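# Gather spilled game tokens into the blue tape square

## Task

Move every spilled game token so that it lies wholly within the outer border of the blue-tape square, either resting on the table or low down in a stack. The kitchen timer should finish upright on the table; if it does not, the result counts for less.

## Robot and tools

Robot: two arms, left_arm and right_arm, face each other across the table. The names do not match image sides. left_arm's base is on the +y side at scene (+0.118, +0.468, +0.132) m with quat_wxyz (+0.707, 0, 0, -0.707). right_arm's base is at (-0.013, -0.460, +0.104) m with quat_wxyz (+0.713, 0, 0, +0.701). In both base frames +z is up.

Frames: the scene frame has its origin at the table centre, +z up, and the table top at z = +0.020 m. Fixed cameras and the table use the scene frame. Each arm's hand positions, orientations, velocities, targets and its wrist camera pose are given in that arm's own base frame.

Gripper: the fingers point along the gripper's +x axis and close along its y axis. end_effector_position is the point between the fingers, 3 to 4 cm behind the tips. Only the final 1.5 cm of each inner finger face is flat.

Row format (used by every moving tool): 16 plain numbers covering both arms, even if only one moves. First left_arm: x, y, z, qw, qx, qy, qz, opening. Then right_arm: the same 8. x, y, z are an absolute gripper position in metres in that arm's base frame. The quaternion is an absolute orientation, w first, in the same frame. Opening runs from -1 to +1. +1 is fully open (0.080 m); empty fingers touch near -0.78, and values below that change nothing. Full open to closed needs at least about 0.6 s. To keep an orientation, repeat one fixed quaternion in every row rather than copying the drifting reported one. For an arm that should stay put, resend in every call the full pose it reported just before it stopped, plus its wanted opening. A 0 in an opening is a real command, so resend the present value to leave a gripper unchanged.

execute_actions: argument actions is a list of actions. Each action is a list of 1 to 15 rows, one row per 1/30 s control step; if fewer than 15 rows are given, the last row repeats. An empty list just returns state and images. The whole call is rejected if any action is malformed, or if the first action asks either gripper to go more than 0.6 m, along any of its own axes, from its last reported position. Later actions are checked the same way against their start. Optional cameras: a list of names; omitted, null or ["all"] gives all, [] gives none, an unknown name voids the call.

move: target is one row or a list of up to 15 rows; each gripper travels a straight line from its Hand target toward each pose in turn, rotating the short way. speed is top path speed in m/s, 0.002 to 2.4, default 0.25, with rotation up to twice that in rad/s; give one value or one per target. blend (metres, for lists) rounds corners; 0 is the default. opening_speed (0.2 or more, scale units per second) ramps finger commands. blocking=false returns after about 0.5 s while the move continues; a new move replaces a running one. Paths last at least 0.5 s and at most 10 s, and do not avoid obstacles or the other arm. Faster moves lag, stray and hit harder; aiming past a contact presses harder. The first target's new openings pause the path only if that target lies within 8 mm of the gripper; later targets' openings apply on arrival once everything is still. The result adds a move: line. done means at rest within 8 mm and 2 degrees. Other endings are off_target, moving, held (a check withheld steps or the clearance check ended the move), blocked (the gripper stopped far from its command, usually by an obstacle, and now holds there) and fault. limits=paced means the sent pose was clipped.

wait: seconds, 0 to 10; the arms keep their last commands and a running move continues. stop: brakes a running move, needing some room. zoom_image: camera (cam_head_left, cam_head_right, cam_left_wrist, cam_right_wrist) and region [x0, y0, x1, y1] in pixels from the top-left, at most 504 by 504; all images are 672x504, and the camera must be in the newest images. finished_scene: scene is the number of the scene being ended; it is final.

Reading results: each arm reports position, quaternion, velocities (omitted when Joint velocities read within noise), Hand target (where it is being driven now, which may fall short of your command, so send the remainder next), Tool commands, grip_measured (same scale as opening; last Joint positions entry is the opening in metres), Joint torques, and External joint torques (push-back against outside forces, held weight included). Action calls also list some step positions. Wrist depth is a 7 by 7 grid per wrist camera in mm, read 70 to 1000, with - for no value. Readings can be off by a few cm, more at long reach; grips read up to about 3 mm narrow on hard parts. To grip, command about 0.08 below the reading at first touch.

Limits: orientation commands are clipped to 32 degrees from the measured one each step. Weight and friction can leave the gripper low, short or tilted, and small moves may go astray; check and correct after each move. Joint ranges (rad): waist -3.054 to 3.054, shoulder 0.000 to 3.142, elbow 0.000 to 2.356, wrist pitch -1.571 to 1.571, wrist yaw -1.571 to 1.571, wrist roll -3.142 to 3.142. Contact torque limits (N m): waist 16.8, shoulder 20.8, elbow 20.8, wrist pitch 5.49, wrist yaw 5.47, wrist roll 5.13; reaching one freezes that arm for 10 s. MOTOR HOT appears at 50 °C; at 95 °C an OVER-TEMPERATURE FAULT holds the arm 30 to 60 s or cuts its power. Holding loads, stretching out or pushing at unreachable poses heats motors.

Avoid: knocking anything off the table or setting it down off the table; collisions or squeezing between the two arms, including closing on the other gripper's fingers; routing a gripper near its own base (go around it); slams, drops, releasing moving parts and forceful pushes. Loose objects may occasionally get nudged.

Each tool is called after "Call:" by a JSON object that holds its "method" and its "body", one argument or row to a line.

## Session

Call:
{"method": "execute_actions", "body": {
  "actions": []
}}

Scene clock: 0.00 s.
left_arm: end_effector_position=(+0.1621, +0.1037, -0.0086) grip_measured=+0.997 end_effector_quat_wxyz=(+0.624, -0.284, +0.593, +0.422) | right_arm: end_effector_position=(+0.2018, -0.2868, +0.1996) grip_measured=+0.993 end_effector_quat_wxyz=(+0.768, +0.153, -0.011, -0.622)
Joint positions: left_arm=[0.414 1.455 0.532 -0.625 -0.199 -0.635 0.08] | right_arm=[-0.704 1.212 0.519 0.478 0.626 0.382 0.08]
Joint velocities: within noise
Joint torques (N m): no reading
External joint torques (N m): no reading
Motor temperatures (°C): left_arm=[35 33 37 39 30 36] | right_arm=[31 34 32 39 30 32]
Heat: left arm: hottest wrist pitch 39 °C (+0.0 °C/min); right arm: hottest wrist pitch 39 °C (+0.0 °C/min).
Wrist depth (mm): cam_left_wrist=[149 159 159 155 150 145 141 / 177 172 166 161 156 151 148 / 181 180 174 169 163 158 153 / 175 189 183 176 170 165 160 / - 82 191 185 179 105 164 / - 80 203 195 188 83 76 / - 189 206 205 199 189 73] | cam_right_wrist=[- - 988 942 911 899 855 / - - - - - 948 919 / - - - - - - - / - - - - - - - / - - - - - - 96 / - - - - - - 82 / - - - - - - 79]
Hand target: left_arm +0.1633, +0.1044, -0.0076; +0.626, -0.284, +0.591, +0.422 | right_arm +0.2018, -0.2868, +0.2002; +0.768, +0.153, -0.012, -0.622
Tool commands: left_gripper/opening=+0.997333 right_gripper/opening=+0.993085

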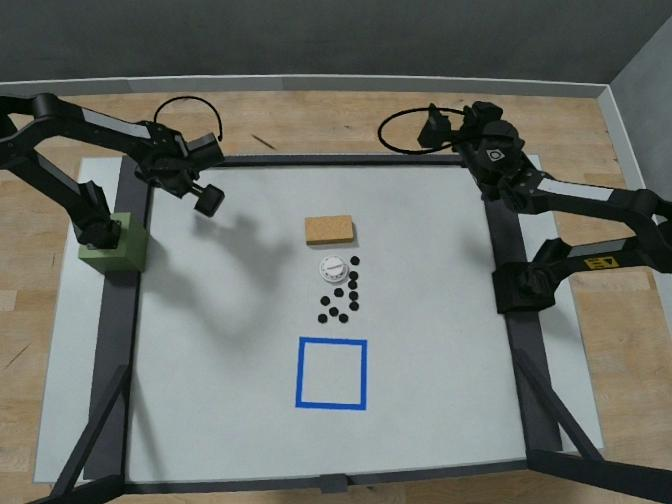

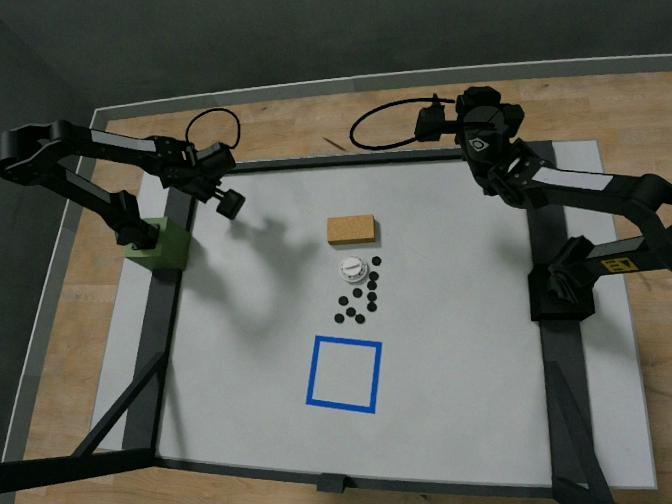

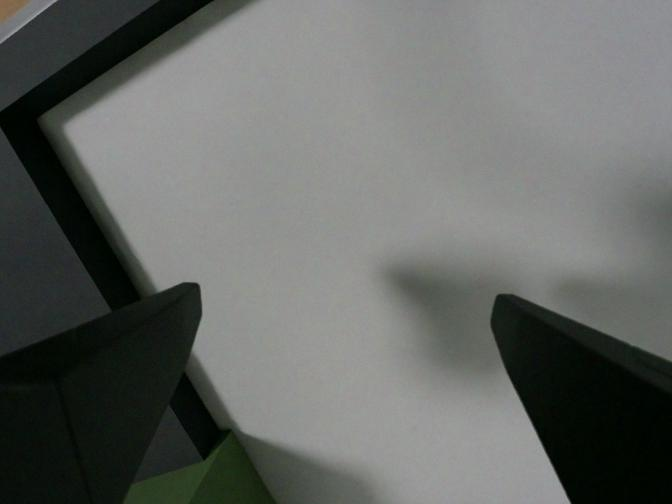

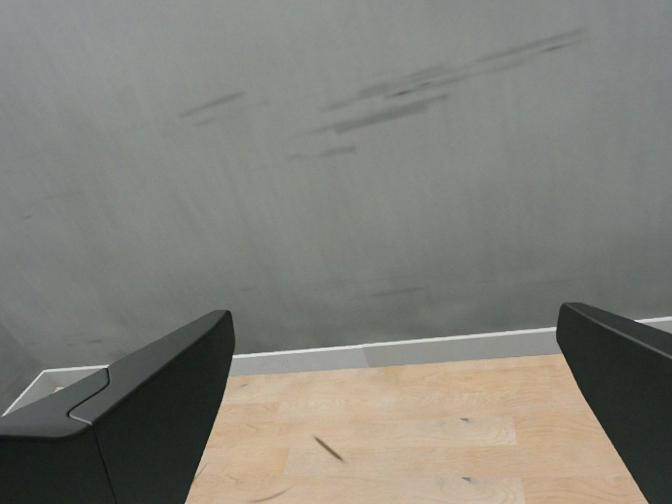

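Call:
{"method": "zoom_image", "body": {
  "camera": "cam_head_left",
  "region": [270, 200, 400, 420]
}}

Call:
{"method": "zoom_image", "body": {
  "camera": "cam_head_right",
  "region": [290, 200, 410, 340]
}}

Scaled by 2.291.

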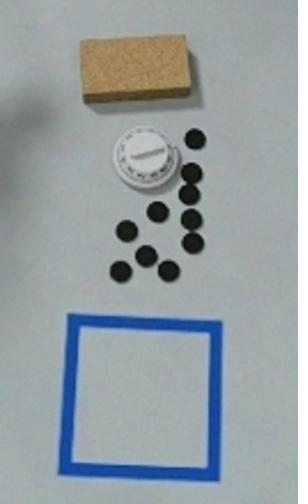

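Scaled by 3.600.

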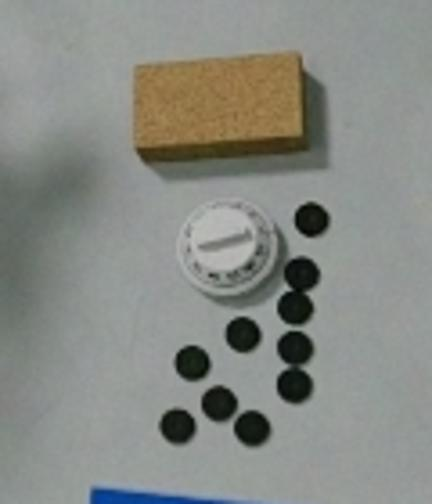

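Call:
{"method": "move", "body": {
  "target": [0.43,-0.04,0.15,0.707,0,0.707,0,1,0.2018,-0.2868,0.2002,0.768,0.153,-0.012,-0.622,0.993]
}}

Scene clock: 59.70 s.
left_arm: end_effector_position=(+0.4275, -0.0394, +0.1494) grip_measured=+0.997 end_effector_quat_wxyz=(+0.705, -0.001, +0.709, +0.002) | right_arm: end_effector_position=(+0.2018, -0.2868, +0.1996) grip_measured=+0.993 end_effector_quat_wxyz=(+0.768, +0.153, -0.011, -0.622)
Joint positions: left_arm=[-0.092 2.246 2.238 -1.568 -0.001 -0.095 0.08] | right_arm=[-0.704 1.212 0.519 0.478 0.626 0.382 0.08]
Joint velocities: within noise
Joint torques (N m): left_arm=[-0.05 -7.58 6.48 0.21 0.01 0.08] | right_arm=[-0.05 -3.5 5.68 1.86 0.03 0]
External joint torques (N m): left_arm=[-0.02 2.13 1.27 -0.09 0.02 0.08] | right_arm=[-0.07 0.4 -0.97 0.21 -0.05 0.01]
Motor temperatures (°C): left_arm=[34 34 38 38 30 36] | right_arm=[31 35 35 42 30 32]
Heat: left arm: hottest elbow 38 °C (+1.0 °C/min); right arm: hottest wrist pitch 42 °C (+3.0 °C/min).
Wrist depth (mm): cam_left_wrist=[271 272 245 265 269 273 274 / 290 292 263 291 293 293 293 / 313 313 316 313 315 315 318 / 340 339 339 343 342 342 341 / - 78 371 371 373 105 365 / - 80 407 408 410 83 76 / - 448 447 454 457 83 73] | cam_right_wrist=[- - 986 937 910 892 861 / - - - - 988 963 924 / - - - - - - - / - - - - - - - / - - - - - - 95 / - - - - - - 82 / - - - - - - 79]
Hand target: left_arm +0.4299, -0.0400, +0.1499; +0.707, +0.000, +0.707, +0.000 | right_arm +0.2018, -0.2868, +0.2001; +0.768, +0.153, -0.012, -0.622
Off the commanded pose: left_arm 0.003 m, 0 deg | right_arm 0.001 m, 0 deg.
move: done

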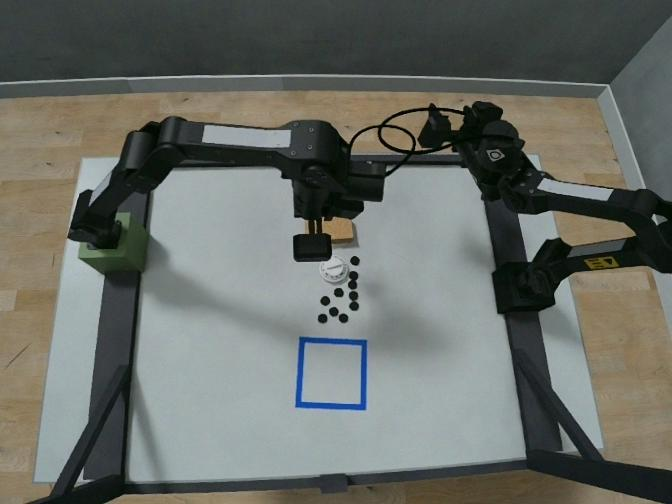

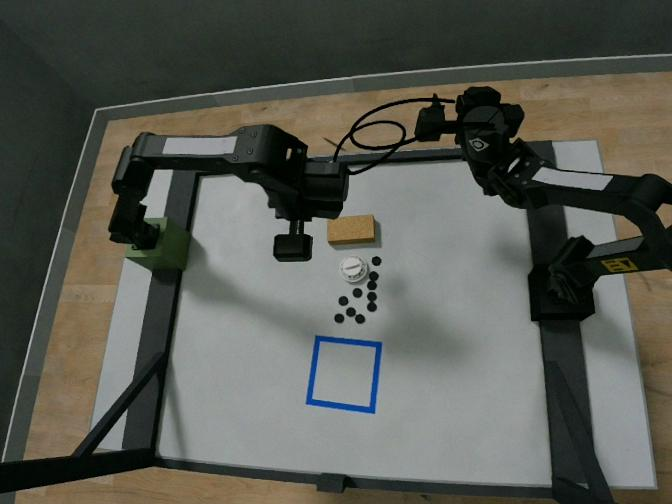

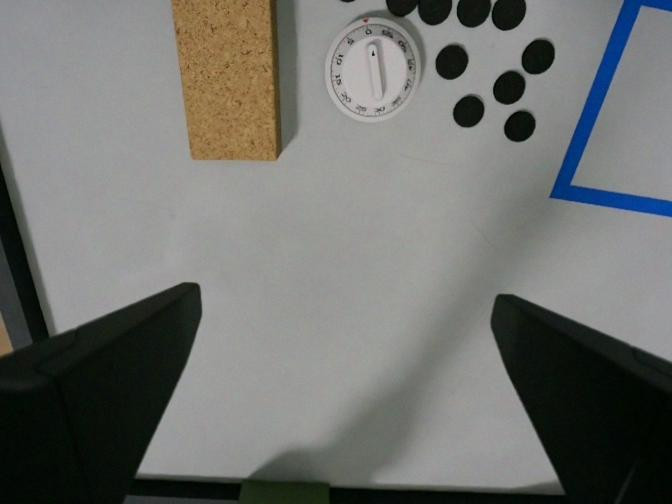

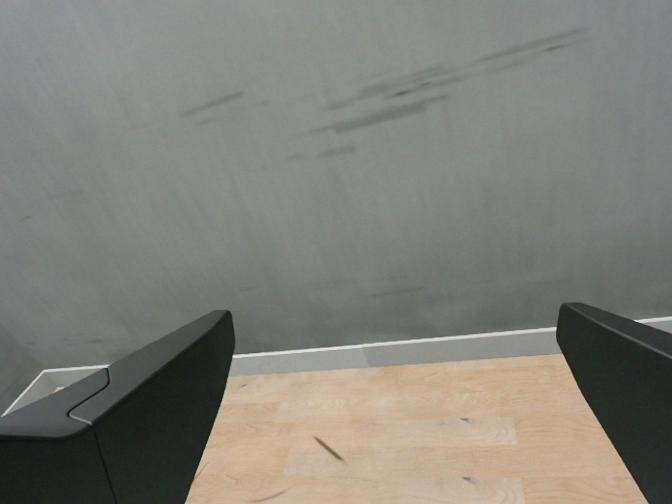

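Call:
{"method": "move", "body": {
  "target": [0.48,-0.055,0.0,0.707,0,0.707,0,1,0.2018,-0.2868,0.2002,0.768,0.153,-0.012,-0.622,0.993],
  "cameras": ["cam_left_wrist","cam_head_left"]
}}

Scene clock: 81.90 s.
left_arm: end_effector_position=(+0.4761, -0.0530, -0.0029) grip_measured=+0.997 end_effector_quat_wxyz=(+0.702, +0.000, +0.712, +0.001) | right_arm: end_effector_position=(+0.2018, -0.2868, +0.1996) grip_measured=+0.993 end_effector_quat_wxyz=(+0.768, +0.153, -0.011, -0.622)
Joint positions: left_arm=[-0.111 2.514 2.103 -1.174 -0.001 -0.112 0.08] | right_arm=[-0.704 1.212 0.519 0.478 0.626 0.382 0.08]
Joint velocities: within noise
Joint torques (N m): left_arm=[-0.24 -9.28 6.28 0.45 0.01 -0.05] | right_arm=[-0.04 -3.49 5.67 1.86 0.03 -0.01]
External joint torques (N m): left_arm=[-0.09 1.81 1 0.17 0 -0.05] | right_arm=[-0.05 0.39 -0.95 0.23 -0.05 0]
Motor temperatures (°C): left_arm=[34 36 39 38 30 36] | right_arm=[31 35 36 42 30 32]
Heat: left arm: hottest elbow 39 °C (+1.0 °C/min); right arm: hottest wrist pitch 42 °C (+2.0 °C/min).
Wrist depth (mm): cam_left_wrist=[129 129 133 131 131 131 131 / - 117 140 138 141 143 139 / 123 125 154 127 130 151 152 / 134 134 167 140 165 164 165 / - 82 183 183 182 105 179 / - 80 203 202 202 83 76 / - 226 226 226 226 88 73] | cam_right_wrist=[- - 974 942 912 886 854 / - - - - - 967 924 / - - - - - - - / - - - - - - - / - - - - - - 96 / - - - - - - 82 / - - - - - - 79]
Hand target: left_arm +0.4799, -0.0550, +0.0001; +0.707, +0.000, +0.707, +0.000 | right_arm +0.2018, -0.2868, +0.2001; +0.768, +0.153, -0.012, -0.622
Off the commanded pose: left_arm 0.005 m, 1 deg | right_arm 0.001 m, 0 deg.
move: done
Images, in order (width x height): cam_head_left 672x504, cam_left_wrist 672x504.

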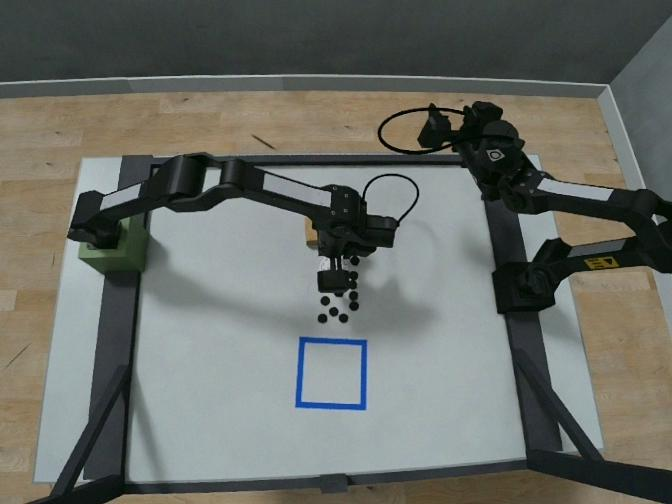

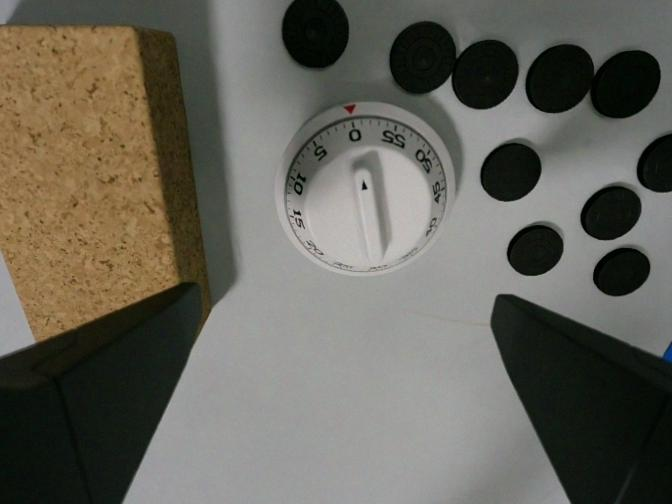

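Call:
{"method": "move", "body": {
  "target": [0.494,-0.06,-0.01,0.653,-0.271,0.653,0.271,1,0.2018,-0.2868,0.2002,0.768,0.153,-0.012,-0.622,0.993],
  "cameras": ["cam_left_wrist","cam_head_left"]
}}

Scene clock: 124.53 s.
left_arm: end_effector_position=(+0.4918, -0.0579, -0.0095) grip_measured=+0.998 end_effector_quat_wxyz=(+0.652, -0.271, +0.654, +0.272) | right_arm: end_effector_position=(+0.2018, -0.2868, +0.1996) grip_measured=+0.993 end_effector_quat_wxyz=(+0.768, +0.153, -0.011, -0.622)
Joint positions: left_arm=[-0.117 2.597 2.231 -1.209 -0.001 -0.905 0.08] | right_arm=[-0.704 1.212 0.519 0.478 0.626 0.382 0.08]
Joint velocities: within noise
Joint torques (N m): left_arm=[-0.29 -8.83 6.46 0.14 -0.03 -0.09] | right_arm=[-0.04 -3.53 5.69 1.86 0.03 -0.01]
External joint torques (N m): left_arm=[-0.16 2.63 1.15 -0.14 0 -0.09] | right_arm=[-0.05 0.37 -0.93 0.23 -0.06 0]
Motor temperatures (°C): left_arm=[33 44 41 38 30 35] | right_arm=[30 35 36 43 30 31]
Heat: left arm: hottest shoulder 44 °C (+9.1 °C/min); right arm: hottest wrist pitch 43 °C (+1.0 °C/min).
Wrist depth (mm): cam_left_wrist=[103 102 102 128 128 126 126 / - 110 136 137 134 136 135 / - 122 148 131 142 144 145 / 162 161 158 127 151 155 156 / - 82 173 173 169 105 164 / - 80 190 189 184 83 76 / - 207 210 209 207 88 73] | cam_right_wrist=[- - 983 945 909 871 854 / - - - - - 986 912 / - - - - - - - / - - - - - - - / - - - - - - 96 / - - - - - - 82 / - - - - - - 79]
Hand target: left_arm +0.4940, -0.0599, -0.0100; +0.653, -0.271, +0.653, +0.271 | right_arm +0.2018, -0.2868, +0.2001; +0.768, +0.153, -0.012, -0.622
Off the commanded pose: left_arm 0.003 m, 0 deg | right_arm 0.001 m, 0 deg.
move: done
Images, in order (width x height): cam_head_left 672x504, cam_left_wrist 672x504.

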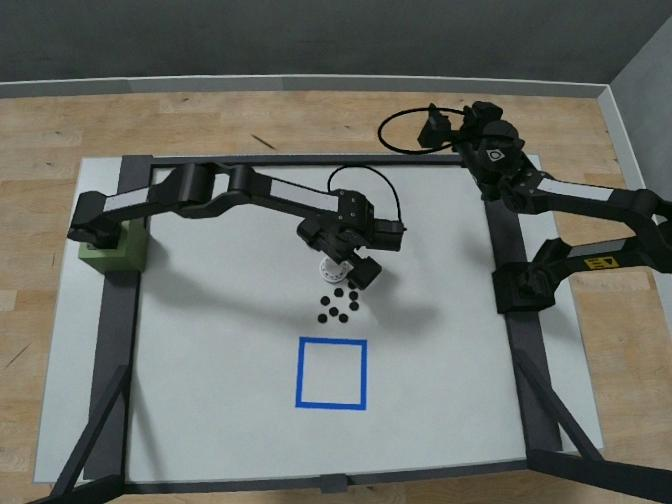

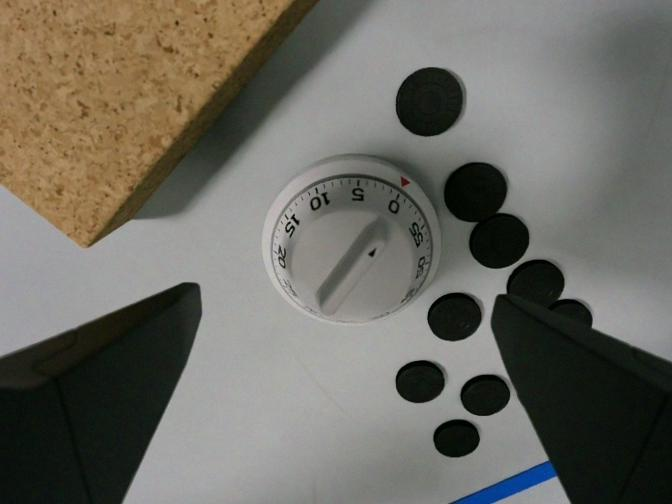

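Call:
{"method": "move", "body": {
  "target": [0.496,-0.063,-0.04,0.653,-0.271,0.653,0.271,1,0.2018,-0.2868,0.2002,0.768,0.153,-0.012,-0.622,0.993],
  "cameras": ["cam_left_wrist","cam_head_left"],
  "speed": 0.1
}}

Scene clock: 139.73 s.
left_arm: end_effector_position=(+0.4984, -0.0617, -0.0350) grip_measured=+0.998 end_effector_quat_wxyz=(+0.657, -0.273, +0.650, +0.269) | right_arm: end_effector_position=(+0.2018, -0.2868, +0.1996) grip_measured=+0.993 end_effector_quat_wxyz=(+0.768, +0.153, -0.011, -0.622)
Joint positions: left_arm=[-0.123 2.643 2.217 -1.134 -0.001 -0.91 0.08] | right_arm=[-0.704 1.212 0.519 0.478 0.626 0.382 0.08]
Joint velocities: within noise
Joint torques (N m): left_arm=[-0.26 -9.15 3.92 0.52 -0.03 -0.08] | right_arm=[-0.02 -3.52 5.67 1.86 0.03 0]
External joint torques (N m): left_arm=[-0.21 2.62 -1.47 0.2 0.01 -0.08] | right_arm=[-0.04 0.33 -0.9 0.24 -0.04 0.01]
Motor temperatures (°C): left_arm=[33 47 42 38 30 35] | right_arm=[30 35 36 43 30 31]
Heat: left arm: hottest shoulder 47 °C (+11.0 °C/min); right arm: hottest wrist pitch 43 °C (+1.0 °C/min).
Wrist depth (mm): cam_left_wrist=[- 79 100 106 106 106 105 / - 91 113 113 112 113 112 / - 120 122 115 119 119 119 / 131 131 113 103 117 128 130 / - 82 113 106 139 105 138 / - 80 155 154 155 83 76 / - 167 170 169 170 157 73] | cam_right_wrist=[- - 990 960 932 896 874 / - - - - 999 964 922 / - - - - - - - / - - - - - - - / - - - - - - 96 / - - - - - - 82 / - - - - - - 79]
Hand target: left_arm +0.4960, -0.0630, -0.0399; +0.653, -0.271, +0.653, +0.271 | right_arm +0.2018, -0.2868, +0.2001; +0.768, +0.153, -0.012, -0.622
Off the commanded pose: left_arm 0.006 m, 1 deg | right_arm 0.001 m, 0 deg.
move: done
Images, in order (width x height): cam_head_left 672x504, cam_left_wrist 672x504.

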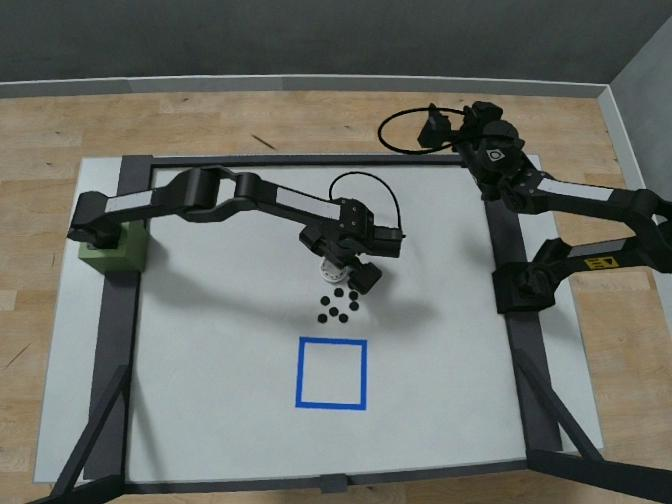

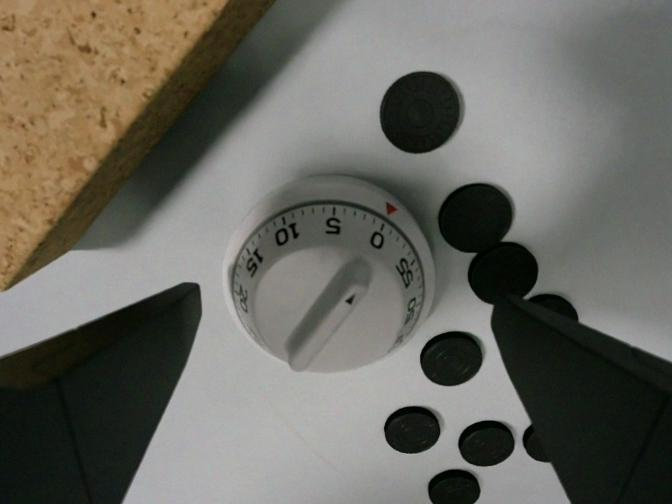

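Call:
{"method": "move", "body": {
  "target": [0.492,-0.06,-0.067,0.653,-0.271,0.653,0.271,1,0.2018,-0.2868,0.2002,0.768,0.153,-0.012,-0.622,0.993],
  "cameras": ["cam_left_wrist"],
  "speed": 0.06
}}

Scene clock: 150.60 s.
left_arm: end_effector_position=(+0.4978, -0.0621, -0.0569) grip_measured=+0.998 end_effector_quat_wxyz=(+0.661, -0.277, +0.646, +0.265) | right_arm: end_effector_position=(+0.2018, -0.2868, +0.1996) grip_measured=+0.993 end_effector_quat_wxyz=(+0.768, +0.153, -0.011, -0.622)
Joint positions: left_arm=[-0.123 2.65 2.141 -1.036 0.003 -0.91 0.08] | right_arm=[-0.704 1.212 0.519 0.478 0.626 0.382 0.08]
Joint velocities: within noise
Joint torques (N m): left_arm=[0.1 -8.53 2.91 0.46 -0.15 0.06] | right_arm=[-0.03 -3.52 5.69 1.87 0.02 0.01]
External joint torques (N m): left_arm=[0.15 3.2 -2.45 0.09 -0.12 0.06] | right_arm=[-0.03 0.35 -0.85 0.25 -0.06 0.01]
Motor temperatures (°C): left_arm=[33 48 41 38 30 35] | right_arm=[30 35 36 43 30 31]
Heat: left arm: hottest shoulder 48 °C (+9.1 °C/min); right arm: hottest wrist pitch 43 °C (+0.0 °C/min).
Wrist depth (mm): cam_left_wrist=[- - 88 90 89 89 89 / - 92 94 94 92 95 95 / - 101 101 99 101 101 102 / 108 108 91 85 106 108 109 / - 83 87 84 98 105 117 / - 80 127 90 126 83 76 / - 137 140 140 138 138 73] | cam_right_wrist=[- - 979 955 919 892 854 / - - - - - 976 927 / - - - - - - - / - - - - - - - / - - - - - - 96 / - - - - - - 82 / - - - - - - 79]
Hand target: left_arm +0.4918, -0.0600, -0.0668; +0.653, -0.271, +0.653, +0.271 | right_arm +0.2018, -0.2868, +0.2001; +0.768, +0.153, -0.012, -0.622
Off the commanded pose: left_arm 0.012 m, 2 deg | right_arm 0.001 m, 0 deg.
move: off_target (left_arm)
Images, in order (width x height): cam_left_wrist 672x504.

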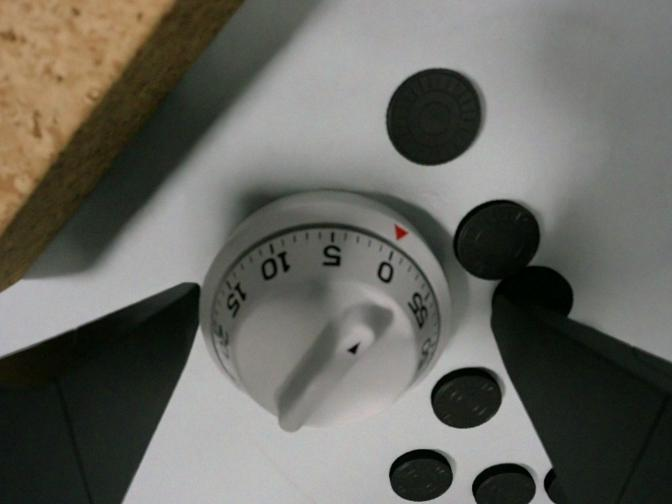

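Call:
{"method": "move", "body": {
  "target": [
    [0.492,-0.06,-0.045,0.653,-0.271,0.653,0.271,1,0.2018,-0.2868,0.2002,0.768,0.153,-0.012,-0.622,0.993],
    [0.484,-0.052,-0.045,0.653,-0.271,0.653,0.271,1,0.2018,-0.2868,0.2002,0.768,0.153,-0.012,-0.622,0.993]
  ],
  "cameras": ["cam_left_wrist"],
  "speed": 0.06
}}

Scene clock: 164.97 s.
left_arm: end_effector_position=(+0.4826, -0.0528, -0.0531) grip_measured=+0.998 end_effector_quat_wxyz=(+0.648, -0.269, +0.658, +0.273) | right_arm: end_effector_position=(+0.2018, -0.2868, +0.1996) grip_measured=+0.993 end_effector_quat_wxyz=(+0.768, +0.153, -0.011, -0.622)
Joint positions: left_arm=[-0.108 2.608 2.076 -1.055 0.003 -0.896 0.08] | right_arm=[-0.704 1.212 0.519 0.478 0.626 0.382 0.08]
Joint velocities: within noise
Joint torques (N m): left_arm=[0.08 -11.71 3.48 0.48 -0.14 0.05] | right_arm=[-0.01 -3.51 5.69 1.85 0.03 0]
External joint torques (N m): left_arm=[0.11 -0.32 -1.71 0.2 -0.1 0.06] | right_arm=[-0.01 0.39 -0.92 0.22 -0.06 0.01]
Motor temperatures (°C): left_arm=[33 46 39 38 30 35] | right_arm=[30 35 36 43 30 31]
Heat: left arm: hottest shoulder 46 °C (+4.0 °C/min); right arm: hottest wrist pitch 43 °C (+0.0 °C/min).
Wrist depth (mm): cam_left_wrist=[- - 79 90 89 88 88 / - - 97 96 95 92 94 / - 89 104 100 90 101 101 / - 113 111 85 84 105 109 / - 83 120 87 88 102 114 / - 80 134 135 132 88 76 / - 147 148 148 146 136 73] | cam_right_wrist=[- - 994 946 925 895 849 / - - - - 998 966 923 / - - - - - - - / - - - - - - - / - - - - - - 96 / - - - - - - 82 / - - - - - - 79]
Hand target: left_arm +0.4840, -0.0519, -0.0450; +0.653, -0.271, +0.653, +0.271 | right_arm +0.2018, -0.2868, +0.2001; +0.768, +0.153, -0.012, -0.622
Off the commanded pose: left_arm 0.008 m, 1 deg | right_arm 0.001 m, 0 deg.
move: done
Images, in order (width x height): cam_left_wrist 672x504.

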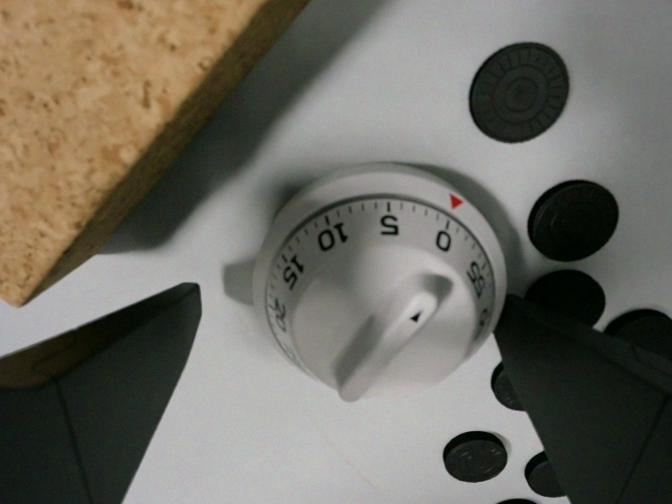

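Call:
{"method": "move", "body": {
  "target": [
    [0.489,-0.057,-0.045,0.653,-0.271,0.653,0.271,1,0.2018,-0.2868,0.2002,0.768,0.153,-0.012,-0.622,0.993]
  ],
  "cameras": ["cam_left_wrist"],
  "speed": 0.06
}}

Scene clock: 175.70 s.
left_arm: end_effector_position=(+0.4861, -0.0558, -0.0461) grip_measured=+0.998 end_effector_quat_wxyz=(+0.650, -0.271, +0.656, +0.271) | right_arm: end_effector_position=(+0.2018, -0.2868, +0.1996) grip_measured=+0.993 end_effector_quat_wxyz=(+0.768, +0.153, -0.011, -0.622)
Joint positions: left_arm=[-0.113 2.608 2.105 -1.074 0.003 -0.9 0.08] | right_arm=[-0.704 1.212 0.519 0.478 0.626 0.382 0.08]
Joint velocities: within noise
Joint torques (N m): left_arm=[-0.2 -9.1 6.21 0.15 -0.13 -0.09] | right_arm=[-0.02 -3.5 5.68 1.85 0.03 -0.01]
External joint torques (N m): left_arm=[-0.06 2.42 0.93 -0.16 -0.1 -0.09] | right_arm=[-0.02 0.38 -0.91 0.23 -0.06 0]
Motor temperatures (°C): left_arm=[33 52 39 37 30 35] | right_arm=[30 35 37 43 30 31]
Heat: left arm: hottest shoulder 52 °C (+9.0 °C/min); right arm: hottest wrist pitch 43 °C (+0.0 °C/min). Heating fast: the left arm's shoulder motor: a push or a pull is the cause, and it goes on while you think. Ease it with your next call, before anything else.
Wrist depth (mm): cam_left_wrist=[- - 84 97 95 95 94 / - 84 103 104 102 100 - / - 106 111 96 106 107 110 / - 121 116 91 96 117 115 / - 83 128 95 98 105 123 / - 80 142 144 140 83 76 / - 159 158 156 156 149 73] | cam_right_wrist=[- - 997 934 926 886 858 / - - - - 977 947 915 / - - - - - - - / - - - - - - - / - - - - - - 96 / - - - - - - 82 / - - - - - - 79]
Hand target: left_arm +0.4890, -0.0570, -0.0450; +0.653, -0.271, +0.653, +0.271 | right_arm +0.2018, -0.2868, +0.2001; +0.768, +0.153, -0.012, -0.622
Off the commanded pose: left_arm 0.003 m, 0 deg | right_arm 0.001 m, 0 deg.
MOTOR HOT: joint 2 (shoulder) of the left arm reports 52 °C; the controller stops that arm at 95 °C. To cool a motor, set the load down, stop pushing, or move to a pose that needs little force.
move: done
Images, in order (width x height): cam_left_wrist 672x504.

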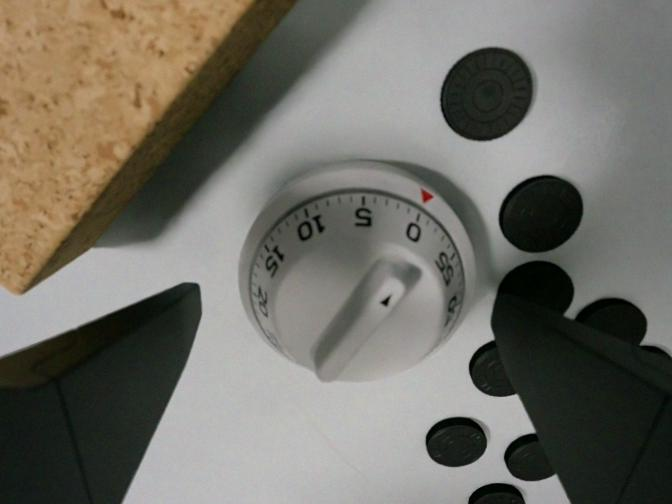

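Call:
{"method": "move", "body": {
  "target": [
    [0.490,-0.058,-0.059,0.653,-0.271,0.653,0.271,1,0.2018,-0.2868,0.2002,0.768,0.153,-0.012,-0.622,0.993],
    [0.490,-0.058,-0.059,0.653,-0.271,0.653,0.271,0.3,0.2018,-0.2868,0.2002,0.768,0.153,-0.012,-0.622,0.993]
  ],
  "cameras": ["cam_left_wrist"],
  "speed": 0.06,
  "opening_speed": 0.5
}}

Scene clock: 185.83 s.
left_arm: end_effector_position=(+0.4886, -0.0566, -0.0569) grip_measured=+0.607 end_effector_quat_wxyz=(+0.652, -0.272, +0.654, +0.271) | right_arm: end_effector_position=(+0.2018, -0.2868, +0.1996) grip_measured=+0.993 end_effector_quat_wxyz=(+0.768, +0.153, -0.011, -0.622)
Joint positions: left_arm=[-0.115 2.631 2.105 -1.047 0.003 -0.902 0.062] | right_arm=[-0.704 1.212 0.519 0.478 0.626 0.382 0.08]
Joint velocities: within noise
Joint torques (N m): left_arm=[-0.27 -8.9 5.41 0.5 -0.14 -0.08] | right_arm=[-0.01 -3.5 5.68 1.86 0.03 0]
External joint torques (N m): left_arm=[-0.27 2.54 0.24 0.21 -0.09 -0.08] | right_arm=[-0.05 0.36 -0.92 0.24 -0.05 0.01]
Motor temperatures (°C): left_arm=[33 52 39 37 30 35] | right_arm=[30 35 37 43 30 31]
Heat: left arm: hottest shoulder 52 °C (+7.0 °C/min); right arm: hottest wrist pitch 43 °C (+0.0 °C/min). Fold the left arm in close to its base, or ease its load, before you think long.
Wrist depth (mm): cam_left_wrist=[- - 78 87 86 86 86 / - - 92 91 91 90 92 / - 99 100 90 96 97 98 / - 108 92 81 86 103 104 / - 84 87 81 87 95 112 / - 79 130 89 127 80 - / - 76 142 141 137 75 -] | cam_right_wrist=[- - 983 962 911 875 868 / - - - - - 956 930 / - - - - - - - / - - - - - - - / - - - - - - 96 / - - - - - - 82 / - - - - - - 79]
Hand target: left_arm +0.4900, -0.0581, -0.0589; +0.653, -0.271, +0.653, +0.271 | right_arm +0.2018, -0.2868, +0.2001; +0.768, +0.153, -0.012, -0.622
Off the commanded pose: left_arm 0.003 m, 0 deg | right_arm 0.001 m, 0 deg.
MOTOR HOT: still on. Joint 2 (shoulder) of the left arm reports 52 °C.
move: done
Images, in order (width x height): cam_left_wrist 672x504.

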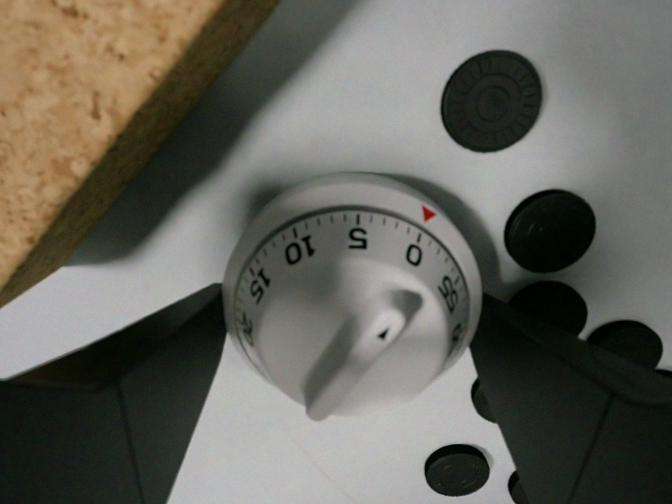

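Call:
{"method": "move", "body": {
  "target": [
    [0.490,-0.058,-0.03,0.653,-0.271,0.653,0.271,0.5,0.2018,-0.2868,0.2002,0.768,0.153,-0.012,-0.622,0.993],
    [0.33,-0.04,-0.03,0.653,-0.271,0.653,0.271,0.5,0.2018,-0.2868,0.2002,0.768,0.153,-0.012,-0.622,0.993],
    [0.33,-0.04,-0.054,0.653,-0.271,0.653,0.271,0.5,0.2018,-0.2868,0.2002,0.768,0.153,-0.012,-0.622,0.993]
  ],
  "cameras": ["cam_left_wrist","cam_head_left"],
  "speed": [0.08,0.15,0.05]
}}

Scene clock: 199.83 s.
left_arm: end_effector_position=(+0.3324, -0.0394, -0.0516) grip_measured=+0.607 end_effector_quat_wxyz=(+0.655, -0.273, +0.651, +0.269) | right_arm: end_effector_position=(+0.2018, -0.2868, +0.1996) grip_measured=+0.993 end_effector_quat_wxyz=(+0.768, +0.153, -0.011, -0.622)
Joint positions: left_arm=[-0.117 2.068 1.094 -0.589 0.003 -0.905 0.062] | right_arm=[-0.704 1.212 0.519 0.478 0.626 0.382 0.08]
Joint velocities: within noise
Joint torques (N m): left_arm=[-0.28 -6.07 2.85 0.53 -0.12 -0.07] | right_arm=[-0.02 -3.49 5.68 1.86 0.03 0]
External joint torques (N m): left_arm=[-0.2 1.47 -1.29 0.21 -0.1 -0.07] | right_arm=[-0.01 0.43 -0.95 0.22 -0.06 0.01]
Motor temperatures (°C): left_arm=[33 52 39 37 30 35] | right_arm=[30 35 37 44 30 31]
Heat: left arm: hottest shoulder 52 °C (+5.0 °C/min); right arm: hottest wrist pitch 44 °C (+1.0 °C/min). Fold the left arm in close to its base, or ease its load, before you think long.
Wrist depth (mm): cam_left_wrist=[- 99 100 100 99 99 98 / - 106 106 106 106 106 107 / 114 114 114 87 111 114 114 / 123 123 92 81 86 122 120 / - 78 87 81 87 89 130 / - 79 148 86 145 80 - / - 76 160 159 159 75 -] | cam_right_wrist=[- - 988 953 913 899 856 / - - - - 990 957 917 / - - - - - - - / - - - - - - - / - - - - - - 95 / - - - - - - 82 / - - - - - - 79]
Hand target: left_arm +0.3301, -0.0399, -0.0540; +0.653, -0.271, +0.653, +0.271 | right_arm +0.2018, -0.2868, +0.2001; +0.768, +0.153, -0.012, -0.622
Off the commanded pose: left_arm 0.003 m, 0 deg | right_arm 0.001 m, 0 deg.
MOTOR HOT: still on. Joint 2 (shoulder) of the left arm reports 52 °C.
move: done
Images, in order (width x height): cam_head_left 672x504, cam_left_wrist 672x504.

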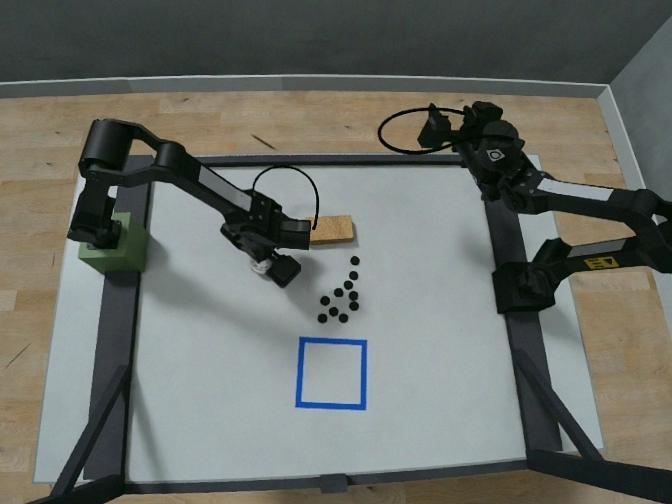

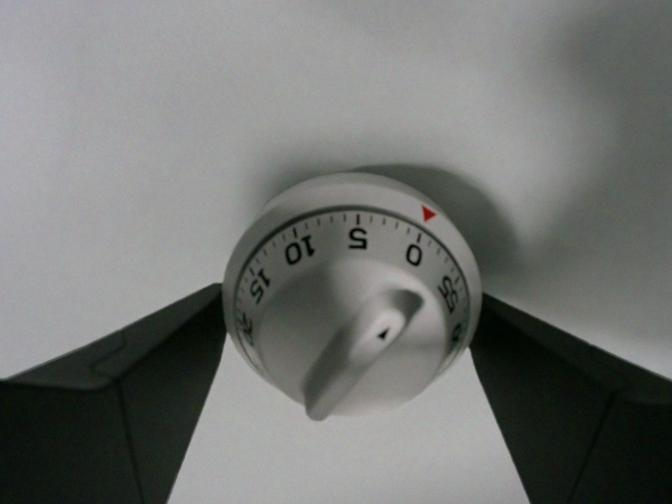

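Call:
{"method": "move", "body": {
  "target": [0.33,-0.04,-0.065,0.653,-0.271,0.653,0.271,0.5,0.2018,-0.2868,0.2002,0.768,0.153,-0.012,-0.622,0.993],
  "cameras": ["cam_left_wrist"],
  "speed": 0.03
}}

Scene clock: 210.50 s.
left_arm: end_effector_position=(+0.3329, -0.0396, -0.0622) grip_measured=+0.607 end_effector_quat_wxyz=(+0.655, -0.274, +0.651, +0.269) | right_arm: end_effector_position=(+0.2018, -0.2868, +0.1996) grip_measured=+0.993 end_effector_quat_wxyz=(+0.768, +0.153, -0.011, -0.622)
Joint positions: left_arm=[-0.117 2.096 1.085 -0.55 0.003 -0.905 0.062] | right_arm=[-0.704 1.212 0.519 0.478 0.626 0.382 0.08]
Joint velocities: within noise
Joint torques (N m): left_arm=[-0.28 -6.05 2.6 0.55 -0.13 -0.08] | right_arm=[-0.01 -3.49 5.68 1.85 0.03 -0.01]
External joint torques (N m): left_arm=[-0.3 1.55 -1.38 0.24 -0.09 -0.09] | right_arm=[0.01 0.42 -0.92 0.22 -0.06 0]
Motor temperatures (°C): left_arm=[33 48 38 37 30 35] | right_arm=[30 35 37 44 30 31]
Heat: left arm: hottest shoulder 48 °C (+0.0 °C/min); right arm: hottest wrist pitch 44 °C (+1.0 °C/min). Fold the left arm in close to its base, or ease its load, before you think long.
Wrist depth (mm): cam_left_wrist=[- 90 90 90 90 90 90 / - 98 96 96 96 96 95 / 103 103 102 92 100 103 103 / 111 111 96 81 87 111 109 / - 84 87 81 87 89 120 / - 79 134 89 131 80 - / - 76 144 144 144 75 -] | cam_right_wrist=[- - 994 949 920 888 853 / - - - - 997 968 926 / - - - - - - - / - - - - - - - / - - - - - - 95 / - - - - - - 82 / - - - - - - 79]
Hand target: left_arm +0.3300, -0.0400, -0.0649; +0.653, -0.271, +0.653, +0.271 | right_arm +0.2018, -0.2868, +0.2001; +0.768, +0.153, -0.012, -0.622
Off the commanded pose: left_arm 0.004 m, 1 deg | right_arm 0.001 m, 0 deg.
MOTOR HOT: still on. Joint 2 (shoulder) of the left arm reports 48 °C.
move: done
Images, in order (width x height): cam_left_wrist 672x504.

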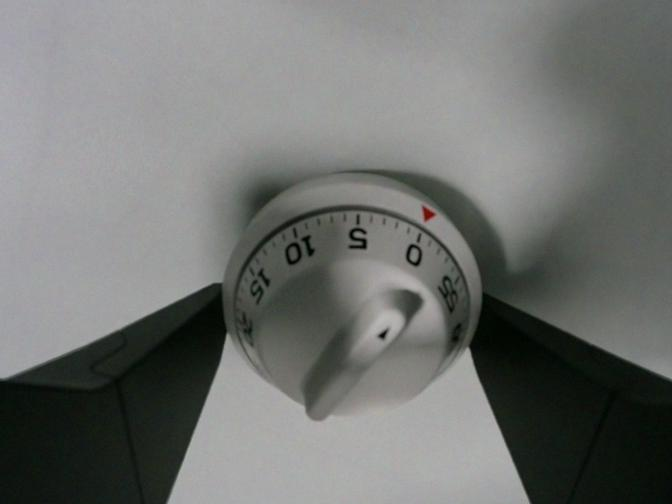

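Call:
{"method": "move", "body": {
  "target": [
    [0.33,-0.04,-0.069,0.653,-0.271,0.653,0.271,0.5,0.2018,-0.2868,0.2002,0.768,0.153,-0.012,-0.622,0.993],
    [0.33,-0.04,-0.069,0.653,-0.271,0.653,0.271,1,0.2018,-0.2868,0.2002,0.768,0.153,-0.012,-0.622,0.993],
    [0.33,-0.04,0.02,0.653,-0.271,0.653,0.271,1,0.2018,-0.2868,0.2002,0.768,0.153,-0.012,-0.622,0.993],
    [0.487,0.037,0.0,0.707,0,0.707,0,1,0.2018,-0.2868,0.2002,0.768,0.153,-0.012,-0.622,0.993]
  ],
  "cameras": ["cam_left_wrist","cam_head_left","cam_head_right"],
  "speed": [0.03,0.05,0.08,0.15]
}}

Scene clock: 231.23 s.
left_arm: end_effector_position=(+0.4844, +0.0356, +0.0003) grip_measured=+0.994 end_effector_quat_wxyz=(+0.706, -0.001, +0.709, -0.001) | right_arm: end_effector_position=(+0.2018, -0.2868, +0.1996) grip_measured=+0.993 end_effector_quat_wxyz=(+0.768, +0.153, -0.011, -0.622)
Joint positions: left_arm=[0.074 2.535 2.154 -1.194 0.003 0.073 0.08] | right_arm=[-0.704 1.212 0.519 0.478 0.626 0.382 0.08]
Joint velocities: within noise
Joint torques (N m): left_arm=[0.18 -8.7 6.51 0.19 -0.08 0.11] | right_arm=[-0.04 -3.51 5.69 1.85 0.03 -0.01]
External joint torques (N m): left_arm=[0.22 2.54 1.17 -0.12 -0.08 0.11] | right_arm=[-0.02 0.38 -0.92 0.22 -0.07 0]
Motor temperatures (°C): left_arm=[32 45 38 37 30 35] | right_arm=[30 35 37 44 30 31]
Heat: left arm: hottest shoulder 45 °C (-5.1 °C/min); right arm: hottest wrist pitch 44 °C (+1.0 °C/min).
Wrist depth (mm): cam_left_wrist=[133 136 136 136 136 137 137 / 145 145 121 117 121 147 145 / 158 156 152 126 131 158 159 / 169 169 167 137 166 172 172 / - 82 179 149 180 105 185 / - 80 204 204 206 83 76 / - 227 227 228 209 88 72] | cam_right_wrist=[- - 973 954 909 881 847 / - - - - 994 964 935 / - - - - - - - / - - - - - - - / - - - - - - 96 / - - - - - - 82 / - - - - - - 79]
Hand target: left_arm +0.4869, +0.0370, +0.0000; +0.707, +0.000, +0.707, +0.000 | right_arm +0.2018, -0.2868, +0.2001; +0.768, +0.153, -0.012, -0.622
Off the commanded pose: left_arm 0.003 m, 0 deg | right_arm 0.001 m, 0 deg.
MOTOR HOT: cleared for the motors of the left arm.
move: done
Images, in order (width x height): cam_head_left 672x504, cam_head_right 672x504, cam_left_wrist 672x504.

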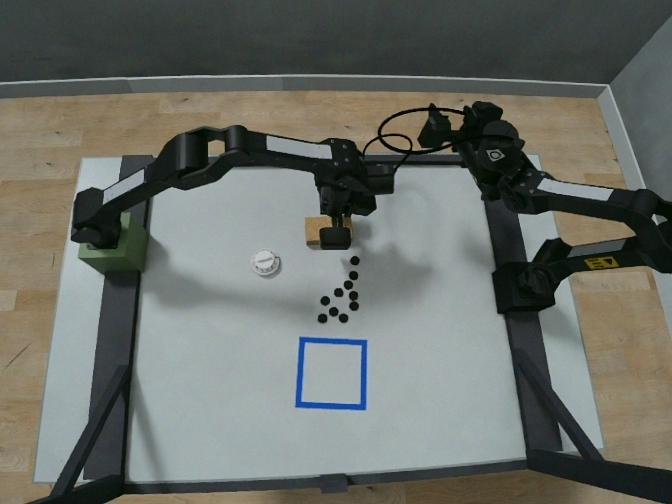

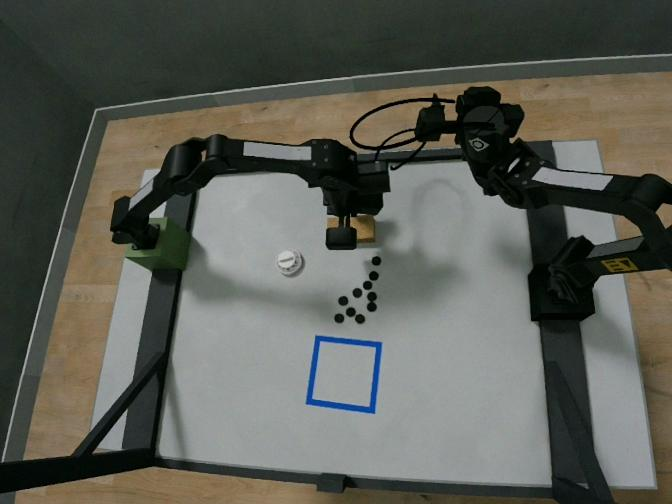

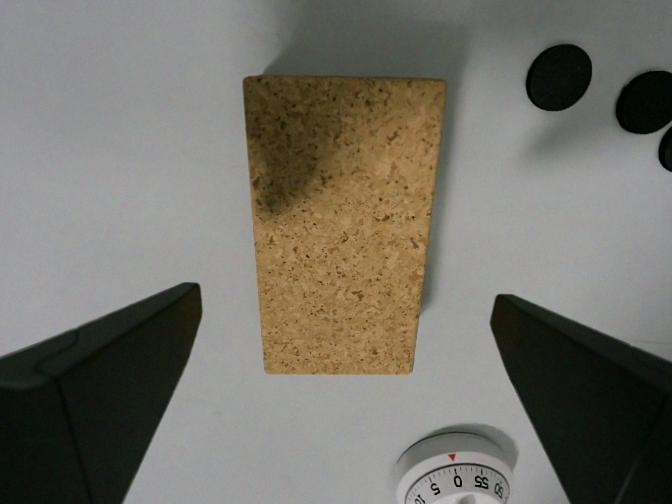

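Call:
{"method": "move", "body": {
  "target": [
    [0.489,0.037,-0.064,0.707,0,0.707,0,1,0.2018,-0.2868,0.2002,0.768,0.153,-0.012,-0.622,0.993],
    [0.489,0.037,-0.064,0.707,0,0.707,0,0.2,0.2018,-0.2868,0.2002,0.768,0.153,-0.012,-0.622,0.993]
  ],
  "cameras": ["cam_left_wrist"],
  "speed": 0.1,
  "opening_speed": 0.6
}}

Scene clock: 255.27 s.
left_arm: end_effector_position=(+0.4915, +0.0362, -0.0592) grip_measured=+0.454 end_effector_quat_wxyz=(+0.711, -0.001, +0.703, +0.000) | right_arm: end_effector_position=(+0.2018, -0.2868, +0.1996) grip_measured=+0.993 end_effector_quat_wxyz=(+0.768, +0.153, -0.011, -0.622)
Joint positions: left_arm=[0.074 2.625 2.084 -1.019 0.002 0.073 0.055] | right_arm=[-0.704 1.212 0.519 0.478 0.626 0.382 0.08]
Joint velocities: within noise
Joint torques (N m): left_arm=[0.12 -9 3.83 0.54 -0.08 0.09] | right_arm=[-0.02 -3.5 5.69 1.86 0.03 0]
External joint torques (N m): left_arm=[0.15 2.38 -1.3 0.23 -0.09 0.09] | right_arm=[-0.04 0.39 -0.94 0.22 -0.05 0.01]
Motor temperatures (°C): left_arm=[32 49 39 37 30 35] | right_arm=[30 35 37 44 30 31]
Heat: left arm: hottest shoulder 49 °C (-3.0 °C/min); right arm: hottest wrist pitch 44 °C (+0.0 °C/min).
Wrist depth (mm): cam_left_wrist=[- 83 84 84 84 84 85 / - 88 87 87 89 89 89 / - 96 - - - - 98 / 104 104 72 72 73 103 105 / - 109 76 78 78 81 115 / - - 85 85 85 78 - / - - 92 94 95 - -] | cam_right_wrist=[- - - 932 924 892 859 / - - - - - 965 929 / - - - - - - - / - - - - - - - / - - - - - - 96 / - - - - - - 82 / - - - - - - 79]
Hand target: left_arm +0.4890, +0.0371, -0.0640; +0.707, +0.000, +0.707, +0.000 | right_arm +0.2018, -0.2868, +0.2001; +0.768, +0.153, -0.012, -0.622
Off the commanded pose: left_arm 0.005 m, 1 deg | right_arm 0.001 m, 0 deg.
move: done
Images, in order (width x height): cam_left_wrist 672x504.

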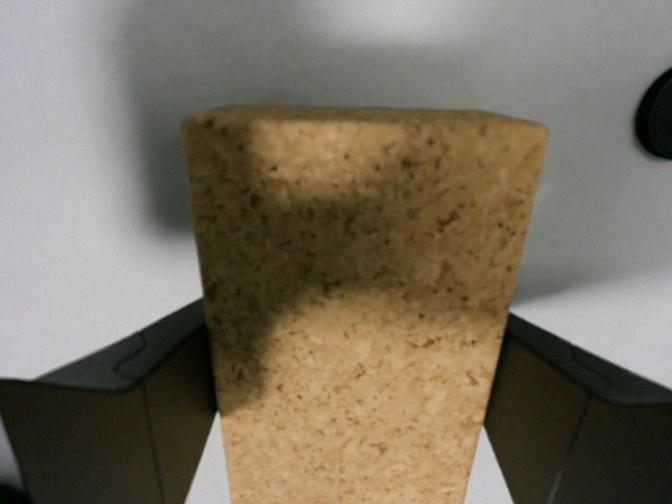

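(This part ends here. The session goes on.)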